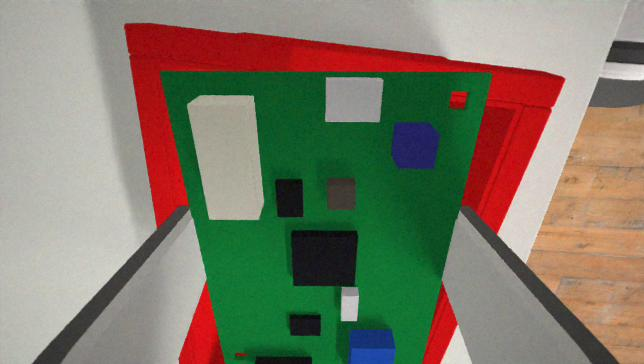

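Request:
move --target '{"side":"left","x":0.36,"y":0.1,"z":1.06,"quat_wxyz":[0,-0.1,0,0.995]}' --cameras '[]'

Request:
move --joints '{"torso_squat_rad":0.5,"torso_pitch_rad":0.05}' --cameras '[]'

Request:
move --base '{"x_m_s":-0.3,"for_s":2}' --cameras '[]'

Request:
move --base '{"turn_rad_s":0.5,"for_s":1.133}' --cameras '["head_camera"]'

Scene clock: 925.10 s.
Joint torques (N m): left_arm=[-21.71 8.19 9.27 0.53 0.01 -0.51 -0.18] | right_arm=[1.83 -3.75 -2.95 -9.02 0.19 -1.93 -0.24]
External joint torques (N m): left_arm=[1.61 -0.14 0.48 -0.3 0.18 -0.11 -0.19] | right_arm=[-0.21 -0.04 0.02 1.57 -0.04 0 -0.29]
Motor temperatures (°C): left_arm=[31 31 29 32 37 34 40] | right_arm=[33 33 28 33 45 35 35]
Wrist force (N): left_arm=[-0.8 0.0 -9.6] | right_arm=[-3.9 12.4 -5.7]
Wrist torque (N m): left_arm=[-0.05 -0.39 -0.21] | right_arm=[-0.22 0.49 0.46]
Wrist force, peak (N): left_arm=[-1.1 0.0 -10.3] | right_arm=[-3.8 13.0 -6.2]
move: done
base_odometry: x=+2.400 y=+0.454 heading=+0.610
lidar_m: 0.90 0.58 0.48 0.95 3.62 4.27 4.13 1.59 1.15 1.09 0.72 0.94
base_status: not commanded
joint_positions: torso_squat_rad=+0.700 torso_shift_rad=+0.000 torso_pitch_rad=+0.200 torso_yaw_rad=+0.000 left_shoulder_pitch_rad=-1.831 left_shoulder_roll_rad=+0.733 left_shoulder_yaw_rad=-1.194 left_elbow_rad=-1.083 left_forearm_roll_rad=+1.540 left_wrist_pitch_rad=+1.576 left_hand_roll_rad=-2.332 left_gripper_m=+0.071 right_shoulder_pitch_rad=+0.600 right_shoulder_roll_rad=-0.300 right_shoulder_yaw_rad=+0.000 right_elbow_rad=-2.580 right_forearm_roll_rad=+0.000 right_wrist_pitch_rad=+0.000 right_hand_roll_rad=+0.000 right_gripper_m=+0.099 head_pan_rad=+0.000 head_tilt_rad=+1.000
joint_status: all done
wheel_motors_off: 0
motor_effort: left_wheel=+3(5) right_wheel=-2(5)
contact_limits: left_gripper_m 550 mA
chest: x=-0.1665 y=-0.0006 z=+1.1192 quat_wxyz=(+0.995, +0.000, +0.100, +0.000) (m; base frame)
left_hand: x=+0.3600 y=+0.1000 z=+1.0601 quat_wxyz=(+0.000, +0.100, +0.000, -0.995) (m; base frame)
left_hand_status: reached (checked arc, planned for 1.0 s): 0 mm and 0.0 deg off.
right_hand: x=+0.1566 y=-0.2536 z=+1.0603 quat_wxyz=(+0.620, -0.083, -0.769, +0.130) (m; base frame)
pictures: none
No camera images: "cameras" was empty.

Scene clock: 926.53 s.
Joint torques (N m): left_arm=[-20.79 8.15 8.95 1.27 -0.16 -0.73 -0.13] | right_arm=[-0.18 -3.73 -2.67 -8.85 0.17 -1.88 -0.24]
External joint torques (N m): left_arm=[1.78 -0.27 0.43 -0.37 0.22 -0.14 -0.15] | right_arm=[-0.1 0.04 0.27 1.46 -0.04 -0.04 -0.29]
Motor temperatures (°C): left_arm=[31 31 29 32 37 34 40] | right_arm=[33 33 28 33 45 35 35]
Wrist force (N): left_arm=[0.0 0.3 -8.9] | right_arm=[-3.4 12.7 -5.1]
Wrist torque (N m): left_arm=[-0.07 -0.36 -0.21] | right_arm=[-0.28 0.52 0.45]
Wrist force, peak (N): left_arm=[-0.9 -0.1 -10.2] | right_arm=[-3.9 12.9 -5.5]
move: done
base_odometry: x=+2.400 y=+0.454 heading=+0.610
lidar_m: 0.91 0.58 0.47 0.95 3.61 4.27 4.13 1.59 1.14 1.09 0.72 0.94
base_status: not commanded
joint_positions: torso_squat_rad=+0.500 torso_shift_rad=+0.000 torso_pitch_rad=+0.050 torso_yaw_rad=+0.000 left_shoulder_pitch_rad=-1.831 left_shoulder_roll_rad=+0.733 left_shoulder_yaw_rad=-1.194 left_elbow_rad=-1.083 left_forearm_roll_rad=+1.540 left_wrist_pitch_rad=+1.576 left_hand_roll_rad=-2.332 left_gripper_m=+0.071 right_shoulder_pitch_rad=+0.600 right_shoulder_roll_rad=-0.300 right_shoulder_yaw_rad=+0.000 right_elbow_rad=-2.580 right_forearm_roll_rad=+0.000 right_wrist_pitch_rad=+0.000 right_hand_roll_rad=+0.000 right_gripper_m=+0.099 head_pan_rad=+0.000 head_tilt_rad=+1.000
joint_status: all done
wheel_motors_off: 0
motor_effort: left_wheel=+2(5) right_wheel=-3(5)
contact_limits: left_gripper_m 550 mA
chest: x=-0.2126 y=-0.0007 z=+1.2039 quat_wxyz=(+1.000, +0.000, +0.025, +0.000) (m; base frame)
left_hand: x=+0.3169 y=+0.0999 z=+1.2242 quat_wxyz=(+0.000, +0.174, +0.000, -0.985) (m; base frame)
right_hand: x=+0.1157 y=-0.2536 z=+1.1940 quat_wxyz=(+0.561, -0.092, -0.814, +0.123) (m; base frame)
pictures: none
No camera images: "cameras" was empty.

Scene clock: 929.87 s.
Joint torques (N m): left_arm=[-20.98 8.26 8.97 1.2 -0.09 -0.7 -0.07] | right_arm=[-0.14 -3.71 -2.8 -8.75 0.2 -1.85 -0.27]
External joint torques (N m): left_arm=[1.59 -0.16 0.45 -0.43 0.29 -0.11 -0.09] | right_arm=[-0.06 0.06 0.14 1.56 -0.02 -0.02 -0.32]
Motor temperatures (°C): left_arm=[31 31 29 32 37 34 40] | right_arm=[33 33 28 33 45 35 35]
Wrist force (N): left_arm=[0.2 0.3 -9.0] | right_arm=[-3.6 12.8 -4.8]
Wrist torque (N m): left_arm=[-0.07 -0.34 -0.20] | right_arm=[-0.26 0.52 0.47]
Wrist force, peak (N): left_arm=[0.1 0.2 -9.6] | right_arm=[-3.5 13.2 -5.3]
move: done
base_odometry: x=+1.908 y=+0.111 heading=+0.610
lidar_m: 1.50 0.94 1.20 2.93 3.64 3.71 3.54 1.60 1.16 1.10 1.13 1.07
base_status: done (sent for 2 of 2 s)
joint_positions: torso_squat_rad=+0.500 torso_shift_rad=+0.000 torso_pitch_rad=+0.050 torso_yaw_rad=+0.000 left_shoulder_pitch_rad=-1.831 left_shoulder_roll_rad=+0.733 left_shoulder_yaw_rad=-1.194 left_elbow_rad=-1.083 left_forearm_roll_rad=+1.540 left_wrist_pitch_rad=+1.576 left_hand_roll_rad=-2.332 left_gripper_m=+0.071 right_shoulder_pitch_rad=+0.600 right_shoulder_roll_rad=-0.300 right_shoulder_yaw_rad=+0.000 right_elbow_rad=-2.580 right_forearm_roll_rad=+0.000 right_wrist_pitch_rad=+0.000 right_hand_roll_rad=+0.000 right_gripper_m=+0.099 head_pan_rad=+0.000 head_tilt_rad=+1.000
joint_status: not commanded
wheel_motors_off: 0
motor_effort: left_wheel=+8(30) right_wheel=-2(22)
contact_limits: left_gripper_m 550 mA
chest: x=-0.2126 y=-0.0007 z=+1.2038 quat_wxyz=(+1.000, +0.000, +0.025, +0.000) (m; base frame)
left_hand: x=+0.3169 y=+0.0999 z=+1.2241 quat_wxyz=(+0.000, +0.174, +0.000, -0.985) (m; base frame)
right_hand: x=+0.1158 y=-0.2536 z=+1.1940 quat_wxyz=(+0.561, -0.092, -0.814, +0.123) (m; base frame)
pictures: none
No camera images: "cameras" was empty.

Scene clock: 932.30 s.
Joint torques (N m): left_arm=[-21.19 8.01 8.92 1.28 -0.12 -0.76 -0.1] | right_arm=[-0.24 -3.8 -2.76 -8.79 0.17 -1.82 -0.22]
External joint torques (N m): left_arm=[1.39 -0.41 0.4 -0.35 0.26 -0.18 -0.12] | right_arm=[-0.16 -0.03 0.18 1.52 -0.05 0.01 -0.27]
Motor temperatures (°C): left_arm=[31 31 29 32 37 34 40] | right_arm=[33 33 28 33 45 35 35]
Wrist force (N): left_arm=[0.2 0.1 -8.8] | right_arm=[-3.6 12.8 -4.9]
Wrist torque (N m): left_arm=[-0.06 -0.34 -0.21] | right_arm=[-0.29 0.50 0.46]
Wrist force, peak (N): left_arm=[0.0 0.1 -9.4] | right_arm=[-3.5 13.1 -5.3]
move: done
base_odometry: x=+1.908 y=+0.111 heading=+1.177
lidar_m: 0.94 1.26 3.21 3.68 3.63 3.53 1.55 1.15 1.10 1.15 1.07 1.40
base_status: done (sent for 1.13 of 1.13 s)
joint_positions: torso_squat_rad=+0.500 torso_shift_rad=+0.000 torso_pitch_rad=+0.050 torso_yaw_rad=+0.000 left_shoulder_pitch_rad=-1.831 left_shoulder_roll_rad=+0.733 left_shoulder_yaw_rad=-1.194 left_elbow_rad=-1.083 left_forearm_roll_rad=+1.540 left_wrist_pitch_rad=+1.576 left_hand_roll_rad=-2.332 left_gripper_m=+0.071 right_shoulder_pitch_rad=+0.600 right_shoulder_roll_rad=-0.300 right_shoulder_yaw_rad=+0.000 right_elbow_rad=-2.580 right_forearm_roll_rad=+0.000 right_wrist_pitch_rad=+0.000 right_hand_roll_rad=+0.000 right_gripper_m=+0.099 head_pan_rad=+0.000 head_tilt_rad=+1.000
joint_status: not commanded
wheel_motors_off: 0
motor_effort: left_wheel=+2(27) right_wheel=+3(29)
contact_limits: left_gripper_m 550 mA
chest: x=-0.2126 y=-0.0007 z=+1.2038 quat_wxyz=(+1.000, +0.000, +0.025, +0.000) (m; base frame)
left_hand: x=+0.3169 y=+0.0999 z=+1.2241 quat_wxyz=(+0.000, +0.174, +0.000, -0.985) (m; base frame)
right_hand: x=+0.1158 y=-0.2537 z=+1.1940 quat_wxyz=(+0.561, -0.092, -0.814, +0.123) (m; base frame)
pictures: head_camera
camera_calibration:
head_camera: T_world_to_cam=[[0.0349062, -0.998749, 0.0357986, -0.0464047], [-0.846287, -0.0485928, -0.530506, 0.65011], [0.531582, -0.011778, -0.846925, 1.22282], [0, 0, 0, 1]] pos_world=[-0.0982298, -0.000353538, 1.38219]

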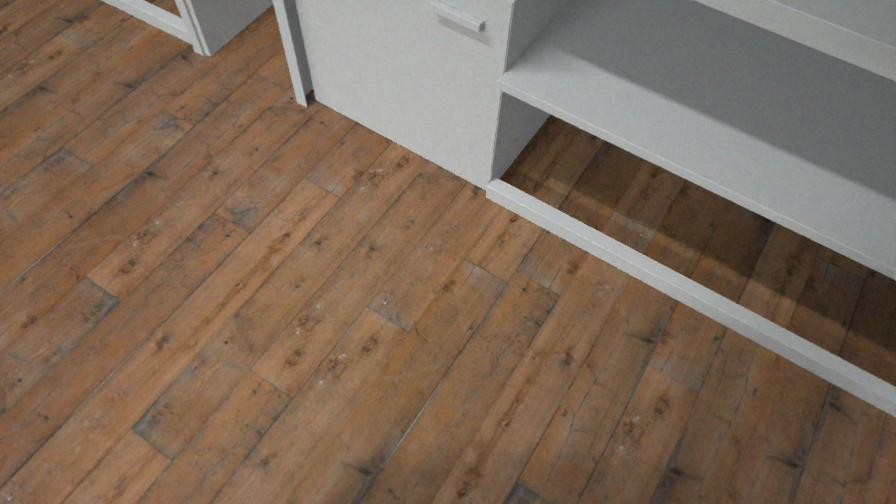

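Request:
move --base '{"x_m_s":0.3,"for_s":1.6}' --cameras '[]'

Request:
move --base '{"turn_rad_s":-0.5,"for_s":1.433}' --cameras '["head_camera"]'

Scene clock: 939.70 s.
Joint torques (N m): left_arm=[-21.28 8 9.07 1.3 -0.09 -0.65 -0.09] | right_arm=[-0.06 -3.69 -2.94 -9.07 0.21 -1.75 -0.26]
External joint torques (N m): left_arm=[1.3 -0.43 0.55 -0.34 0.29 -0.07 -0.11] | right_arm=[0.02 0.09 0 1.24 -0.01 0.09 -0.31]
Motor temperatures (°C): left_arm=[31 31 29 32 37 34 40] | right_arm=[33 33 28 33 45 35 35]
Wrist force (N): left_arm=[0.0 0.4 -9.2] | right_arm=[-3.3 12.7 -5.1]
Wrist torque (N m): left_arm=[-0.08 -0.35 -0.21] | right_arm=[-0.28 0.55 0.47]
Wrist force, peak (N): left_arm=[-0.3 0.3 -9.5] | right_arm=[-3.7 13.1 -5.2]
move: done
base_odometry: x=+2.093 y=+0.554 heading=+1.177
lidar_m: 0.47 0.66 2.30 3.42 4.01 3.96 1.90 1.41 1.36 1.04 1.14 0.52
base_status: done (sent for 1.6 of 1.6 s)
joint_positions: torso_squat_rad=+0.500 torso_shift_rad=+0.000 torso_pitch_rad=+0.050 torso_yaw_rad=+0.000 left_shoulder_pitch_rad=-1.831 left_shoulder_roll_rad=+0.733 left_shoulder_yaw_rad=-1.194 left_elbow_rad=-1.083 left_forearm_roll_rad=+1.540 left_wrist_pitch_rad=+1.576 left_hand_roll_rad=-2.332 left_gripper_m=+0.071 right_shoulder_pitch_rad=+0.600 right_shoulder_roll_rad=-0.300 right_shoulder_yaw_rad=+0.000 right_elbow_rad=-2.580 right_forearm_roll_rad=+0.000 right_wrist_pitch_rad=+0.000 right_hand_roll_rad=+0.000 right_gripper_m=+0.099 head_pan_rad=+0.000 head_tilt_rad=+1.000
joint_status: not commanded
wheel_motors_off: 0
motor_effort: left_wheel=+0(28) right_wheel=-4(30)
contact_limits: left_gripper_m 550 mA
chest: x=-0.2125 y=-0.0007 z=+1.2039 quat_wxyz=(+1.000, +0.000, +0.025, +0.000) (m; base frame)
left_hand: x=+0.3170 y=+0.0999 z=+1.2241 quat_wxyz=(+0.000, +0.174, +0.000, -0.985) (m; base frame)
right_hand: x=+0.1158 y=-0.2537 z=+1.1939 quat_wxyz=(+0.561, -0.092, -0.814, +0.123) (m; base frame)
pictures: none
No camera images: "cameras" was empty.

Scene clock: 942.43 s.
Joint torques (N m): left_arm=[-20.82 8.12 8.79 1.29 -0.2 -0.69 -0.18] | right_arm=[-0.59 -3.92 -2.76 -8.79 0.17 -1.71 -0.26]
External joint torques (N m): left_arm=[1.76 -0.3 0.27 -0.35 0.18 -0.11 -0.19] | right_arm=[-0.51 -0.15 0.17 1.52 -0.05 0.12 -0.31]
Motor temperatures (°C): left_arm=[31 31 29 32 37 34 40] | right_arm=[33 33 28 33 45 35 35]
Wrist force (N): left_arm=[-0.2 0.2 -8.9] | right_arm=[-3.4 12.9 -5.0]
Wrist torque (N m): left_arm=[-0.06 -0.39 -0.22] | right_arm=[-0.30 0.54 0.47]
Wrist force, peak (N): left_arm=[0.1 0.6 -9.5] | right_arm=[-3.1 13.3 -4.8]
move: done
base_odometry: x=+2.093 y=+0.554 heading=+0.460
lidar_m: 1.10 0.47 0.54 1.19 3.28 4.01 3.98 2.38 1.50 1.35 1.03 1.21
base_status: done (sent for 1.43 of 1.43 s)
joint_positions: torso_squat_rad=+0.500 torso_shift_rad=+0.000 torso_pitch_rad=+0.050 torso_yaw_rad=+0.000 left_shoulder_pitch_rad=-1.831 left_shoulder_roll_rad=+0.733 left_shoulder_yaw_rad=-1.194 left_elbow_rad=-1.083 left_forearm_roll_rad=+1.540 left_wrist_pitch_rad=+1.576 left_hand_roll_rad=-2.332 left_gripper_m=+0.071 right_shoulder_pitch_rad=+0.600 right_shoulder_roll_rad=-0.300 right_shoulder_yaw_rad=+0.000 right_elbow_rad=-2.580 right_forearm_roll_rad=+0.000 right_wrist_pitch_rad=+0.000 right_hand_roll_rad=+0.000 right_gripper_m=+0.099 head_pan_rad=+0.000 head_tilt_rad=+1.000
joint_status: not commanded
wheel_motors_off: 0
motor_effort: left_wheel=+5(27) right_wheel=+1(26)
contact_limits: left_gripper_m 550 mA
chest: x=-0.2125 y=-0.0007 z=+1.2039 quat_wxyz=(+1.000, +0.000, +0.025, +0.000) (m; base frame)
left_hand: x=+0.3170 y=+0.0999 z=+1.2241 quat_wxyz=(+0.000, +0.174, +0.000, -0.985) (m; base frame)
right_hand: x=+0.1158 y=-0.2536 z=+1.1939 quat_wxyz=(+0.561, -0.092, -0.814, +0.123) (m; base frame)
pictures: head_camera
camera_calibration:
head_camera: T_world_to_cam=[[0.0349167, -0.998748, 0.0358236, -0.0464115], [-0.846347, -0.0486136, -0.530409, 0.650025], [0.531487, -0.0117991, -0.846985, 1.22285], [0, 0, 0, 1]] pos_world=[-0.0981607, -0.000324738, 1.38218]

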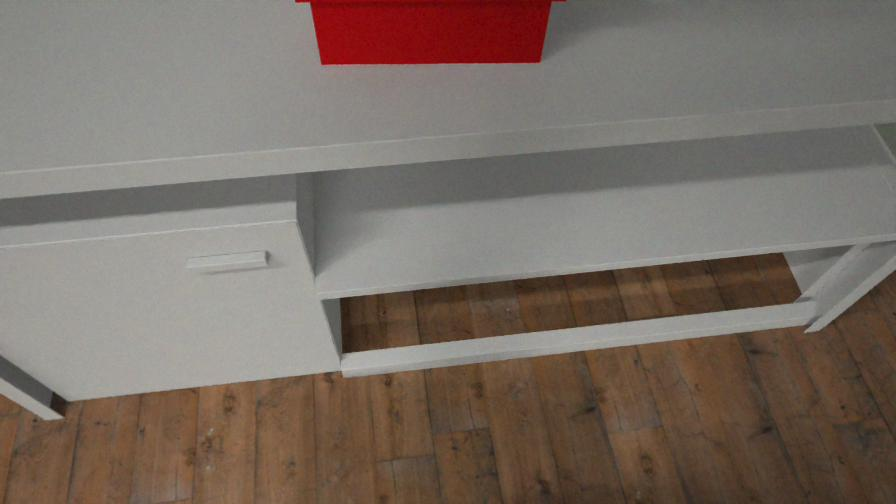

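Request:
move --base '{"x_m_s":0.15,"for_s":1.2}' --cameras '["head_camera"]'

Request:
move --joints '{"torso_squat_rad":0.65,"torso_pitch_rad":0.2}' --cameras '["left_wrist_camera"]'

Request:
move --target '{"side":"left","x":0.415,"y":0.09,"z":1.09,"quat_wxyz":[-0.05,-0.06,0,0.997]}' --cameras '["left_wrist_camera"]'

Scene clock: 962.67 s.
Joint torques (N m): left_arm=[-21.26 8.41 8.95 1.23 -0.14 -0.71 -0.19] | right_arm=[-0.2 -3.73 -2.83 -8.82 0.18 -1.82 -0.15]
External joint torques (N m): left_arm=[1.32 -0.01 0.43 -0.4 0.24 -0.12 -0.21] | right_arm=[-0.12 0.04 0.11 1.49 -0.04 0.01 -0.2]
Motor temperatures (°C): left_arm=[31 31 29 32 37 34 40] | right_arm=[33 33 28 33 45 35 35]
Wrist force (N): left_arm=[0.1 0.2 -8.8] | right_arm=[-3.1 13.0 -4.9]
Wrist torque (N m): left_arm=[-0.06 -0.35 -0.20] | right_arm=[-0.31 0.56 0.46]
Wrist force, peak (N): left_arm=[-0.4 0.3 -9.5] | right_arm=[-3.8 13.1 -5.3]
move: done
base_odometry: x=+2.254 y=+0.634 heading=+0.460
lidar_m: 0.92 0.32 0.33 0.65 3.31 4.06 4.16 2.31 1.47 1.32 0.94 1.02
base_status: done (sent for 1.2 of 1.2 s)
joint_positions: torso_squat_rad=+0.500 torso_shift_rad=+0.000 torso_pitch_rad=+0.050 torso_yaw_rad=+0.000 left_shoulder_pitch_rad=-1.831 left_shoulder_roll_rad=+0.733 left_shoulder_yaw_rad=-1.194 left_elbow_rad=-1.083 left_forearm_roll_rad=+1.540 left_wrist_pitch_rad=+1.576 left_hand_roll_rad=-2.332 left_gripper_m=+0.071 right_shoulder_pitch_rad=+0.600 right_shoulder_roll_rad=-0.300 right_shoulder_yaw_rad=+0.000 right_elbow_rad=-2.580 right_forearm_roll_rad=+0.000 right_wrist_pitch_rad=+0.000 right_hand_roll_rad=+0.000 right_gripper_m=+0.099 head_pan_rad=+0.000 head_tilt_rad=+1.000
joint_status: not commanded
wheel_motors_off: 0
motor_effort: left_wheel=-4(29) right_wheel=+2(28)
contact_limits: left_gripper_m 550 mA
chest: x=-0.2125 y=-0.0007 z=+1.2039 quat_wxyz=(+1.000, +0.000, +0.025, +0.000) (m; base frame)
left_hand: x=+0.3169 y=+0.0999 z=+1.2241 quat_wxyz=(+0.000, +0.174, +0.000, -0.985) (m; base frame)
right_hand: x=+0.1158 y=-0.2536 z=+1.1940 quat_wxyz=(+0.561, -0.092, -0.814, +0.123) (m; base frame)
pictures: head_camera
camera_calibration:
head_camera: T_world_to_cam=[[0.0349154, -0.998748, 0.0358249, -0.0464126], [-0.846326, -0.0486138, -0.530442, 0.650051], [0.531519, -0.011799, -0.846964, 1.22284], [0, 0, 0, 1]] pos_world=[-0.0981876, -0.000324787, 1.38218]

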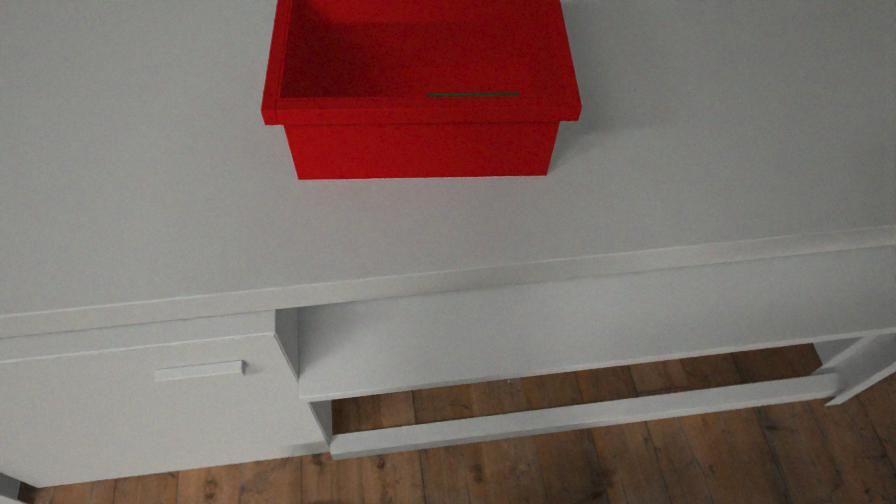

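Scene clock: 963.97 s.
Joint torques (N m): left_arm=[-22.61 8.12 9.45 0.59 0.04 -0.58 -0.11] | right_arm=[1.72 -3.44 -2.65 -9.4 0.14 -1.94 -0.24]
External joint torques (N m): left_arm=[0.71 -0.22 0.66 -0.24 0.21 -0.19 -0.12] | right_arm=[-0.32 0.27 0.33 1.2 -0.09 -0.01 -0.29]
Motor temperatures (°C): left_arm=[31 31 29 32 37 34 40] | right_arm=[33 33 28 33 45 35 35]
Wrist force (N): left_arm=[-0.9 0.1 -9.4] | right_arm=[-3.5 12.7 -5.8]
Wrist torque (N m): left_arm=[-0.08 -0.40 -0.21] | right_arm=[-0.28 0.54 0.46]
Wrist force, peak (N): left_arm=[-0.9 0.1 -10.3] | right_arm=[-3.9 13.0 -6.0]
move: done
base_odometry: x=+2.254 y=+0.634 heading=+0.460
lidar_m: 0.91 0.32 0.33 0.65 3.31 4.06 4.15 2.32 1.47 1.33 0.94 1.02
base_status: not commanded
joint_positions: torso_squat_rad=+0.650 torso_shift_rad=+0.000 torso_pitch_rad=+0.200 torso_yaw_rad=+0.000 left_shoulder_pitch_rad=-1.830 left_shoulder_roll_rad=+0.733 left_shoulder_yaw_rad=-1.194 left_elbow_rad=-1.083 left_forearm_roll_rad=+1.540 left_wrist_pitch_rad=+1.576 left_hand_roll_rad=-2.332 left_gripper_m=+0.071 right_shoulder_pitch_rad=+0.600 right_shoulder_roll_rad=-0.300 right_shoulder_yaw_rad=+0.000 right_elbow_rad=-2.580 right_forearm_roll_rad=+0.000 right_wrist_pitch_rad=+0.000 right_hand_roll_rad=+0.000 right_gripper_m=+0.099 head_pan_rad=+0.000 head_tilt_rad=+1.000
joint_status: all done
wheel_motors_off: 0
motor_effort: left_wheel=-4(7) right_wheel=+2(5)
contact_limits: left_gripper_m 550 mA
chest: x=-0.1665 y=-0.0006 z=+1.1410 quat_wxyz=(+0.995, +0.000, +0.100, +0.000) (m; base frame)
left_hand: x=+0.3600 y=+0.1000 z=+1.0818 quat_wxyz=(+0.000, +0.100, +0.000, -0.995) (m; base frame)
right_hand: x=+0.1567 y=-0.2536 z=+1.0821 quat_wxyz=(+0.620, -0.083, -0.769, +0.130) (m; base frame)
pictures: left_wrist_camera
camera_calibration:
left_wrist_camera: T_world_to_cam=[[-0.977451, -0.0154902, -0.210594, 0.579926], [-0.116144, 0.87234, 0.474905, -0.524935], [0.176353, 0.488655, -0.854468, 0.881019], [0, 0, 0, 1]] pos_world=[0.35051, 0.0363905, 1.12423]

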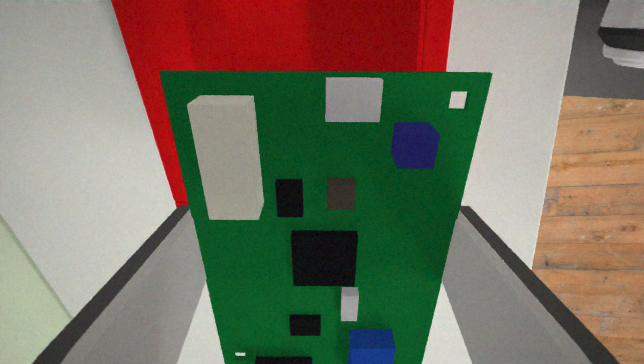

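Scene clock: 965.83 s.
Joint torques (N m): left_arm=[-23.78 8.94 3.35 0.78 0.06 -0.79 0.25] | right_arm=[1.77 -3.63 -2.78 -9.18 0.12 -2.01 -0.19]
External joint torques (N m): left_arm=[1.39 -0.55 0.6 0.88 0.06 -0.25 0.24] | right_arm=[-0.27 0.08 0.19 1.42 -0.11 -0.08 -0.24]
Motor temperatures (°C): left_arm=[31 31 29 32 37 34 40] | right_arm=[33 33 28 33 45 35 35]
Wrist force (N): left_arm=[-0.9 0.0 -9.5] | right_arm=[-3.8 12.5 -5.9]
Wrist torque (N m): left_arm=[-0.05 -0.42 -0.21] | right_arm=[-0.25 0.50 0.46]
Wrist force, peak (N): left_arm=[-0.8 0.8 -10.3] | right_arm=[-3.6 13.0 -6.2]
move: short
base_odometry: x=+2.254 y=+0.634 heading=+0.460
lidar_m: 0.92 0.31 0.33 0.66 3.31 4.06 4.16 2.32 1.46 1.32 0.95 1.02
base_status: not commanded
joint_positions: torso_squat_rad=+0.650 torso_shift_rad=+0.000 torso_pitch_rad=+0.200 torso_yaw_rad=+0.000 left_shoulder_pitch_rad=-1.960 left_shoulder_roll_rad=+0.375 left_shoulder_yaw_rad=-1.193 left_elbow_rad=-0.267 left_forearm_roll_rad=+1.519 left_wrist_pitch_rad=+1.526 left_hand_roll_rad=-2.669 left_gripper_m=+0.071 right_shoulder_pitch_rad=+0.600 right_shoulder_roll_rad=-0.300 right_shoulder_yaw_rad=+0.000 right_elbow_rad=-2.580 right_forearm_roll_rad=+0.000 right_wrist_pitch_rad=+0.000 right_hand_roll_rad=+0.000 right_gripper_m=+0.099 head_pan_rad=+0.000 head_tilt_rad=+1.000
joint_status: all done
wheel_motors_off: 0
motor_effort: left_wheel=-5(7) right_wheel=+3(4)
contact_limits: left_gripper_m 550 mA
chest: x=-0.1665 y=-0.0007 z=+1.1410 quat_wxyz=(+0.995, +0.000, +0.100, +0.000) (m; base frame)
left_hand: x=+0.4143 y=+0.0901 z=+1.0900 quat_wxyz=(+0.049, +0.115, -0.016, -0.992) (m; base frame)
left_hand_status: short (checked arc, as near as the solve gets, planned for 1.1 s): 1 mm and 6.5 deg off. The place is met; only the turn is off.
right_hand: x=+0.1566 y=-0.2536 z=+1.0822 quat_wxyz=(+0.620, -0.083, -0.769, +0.130) (m; base frame)
pictures: left_wrist_camera
camera_calibration:
left_wrist_camera: T_world_to_cam=[[-0.964561, -0.115818, -0.237084, 0.667148], [-0.211781, 0.875769, 0.433794, -0.429725], [0.157389, 0.46863, -0.869261, 0.909033], [0, 0, 0, 1]] pos_world=[0.409425, 0.0276077, 1.13477]

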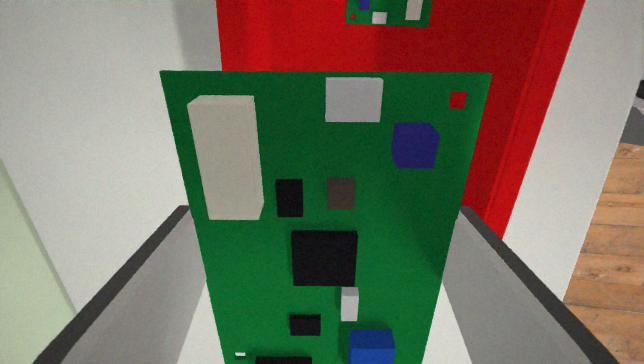

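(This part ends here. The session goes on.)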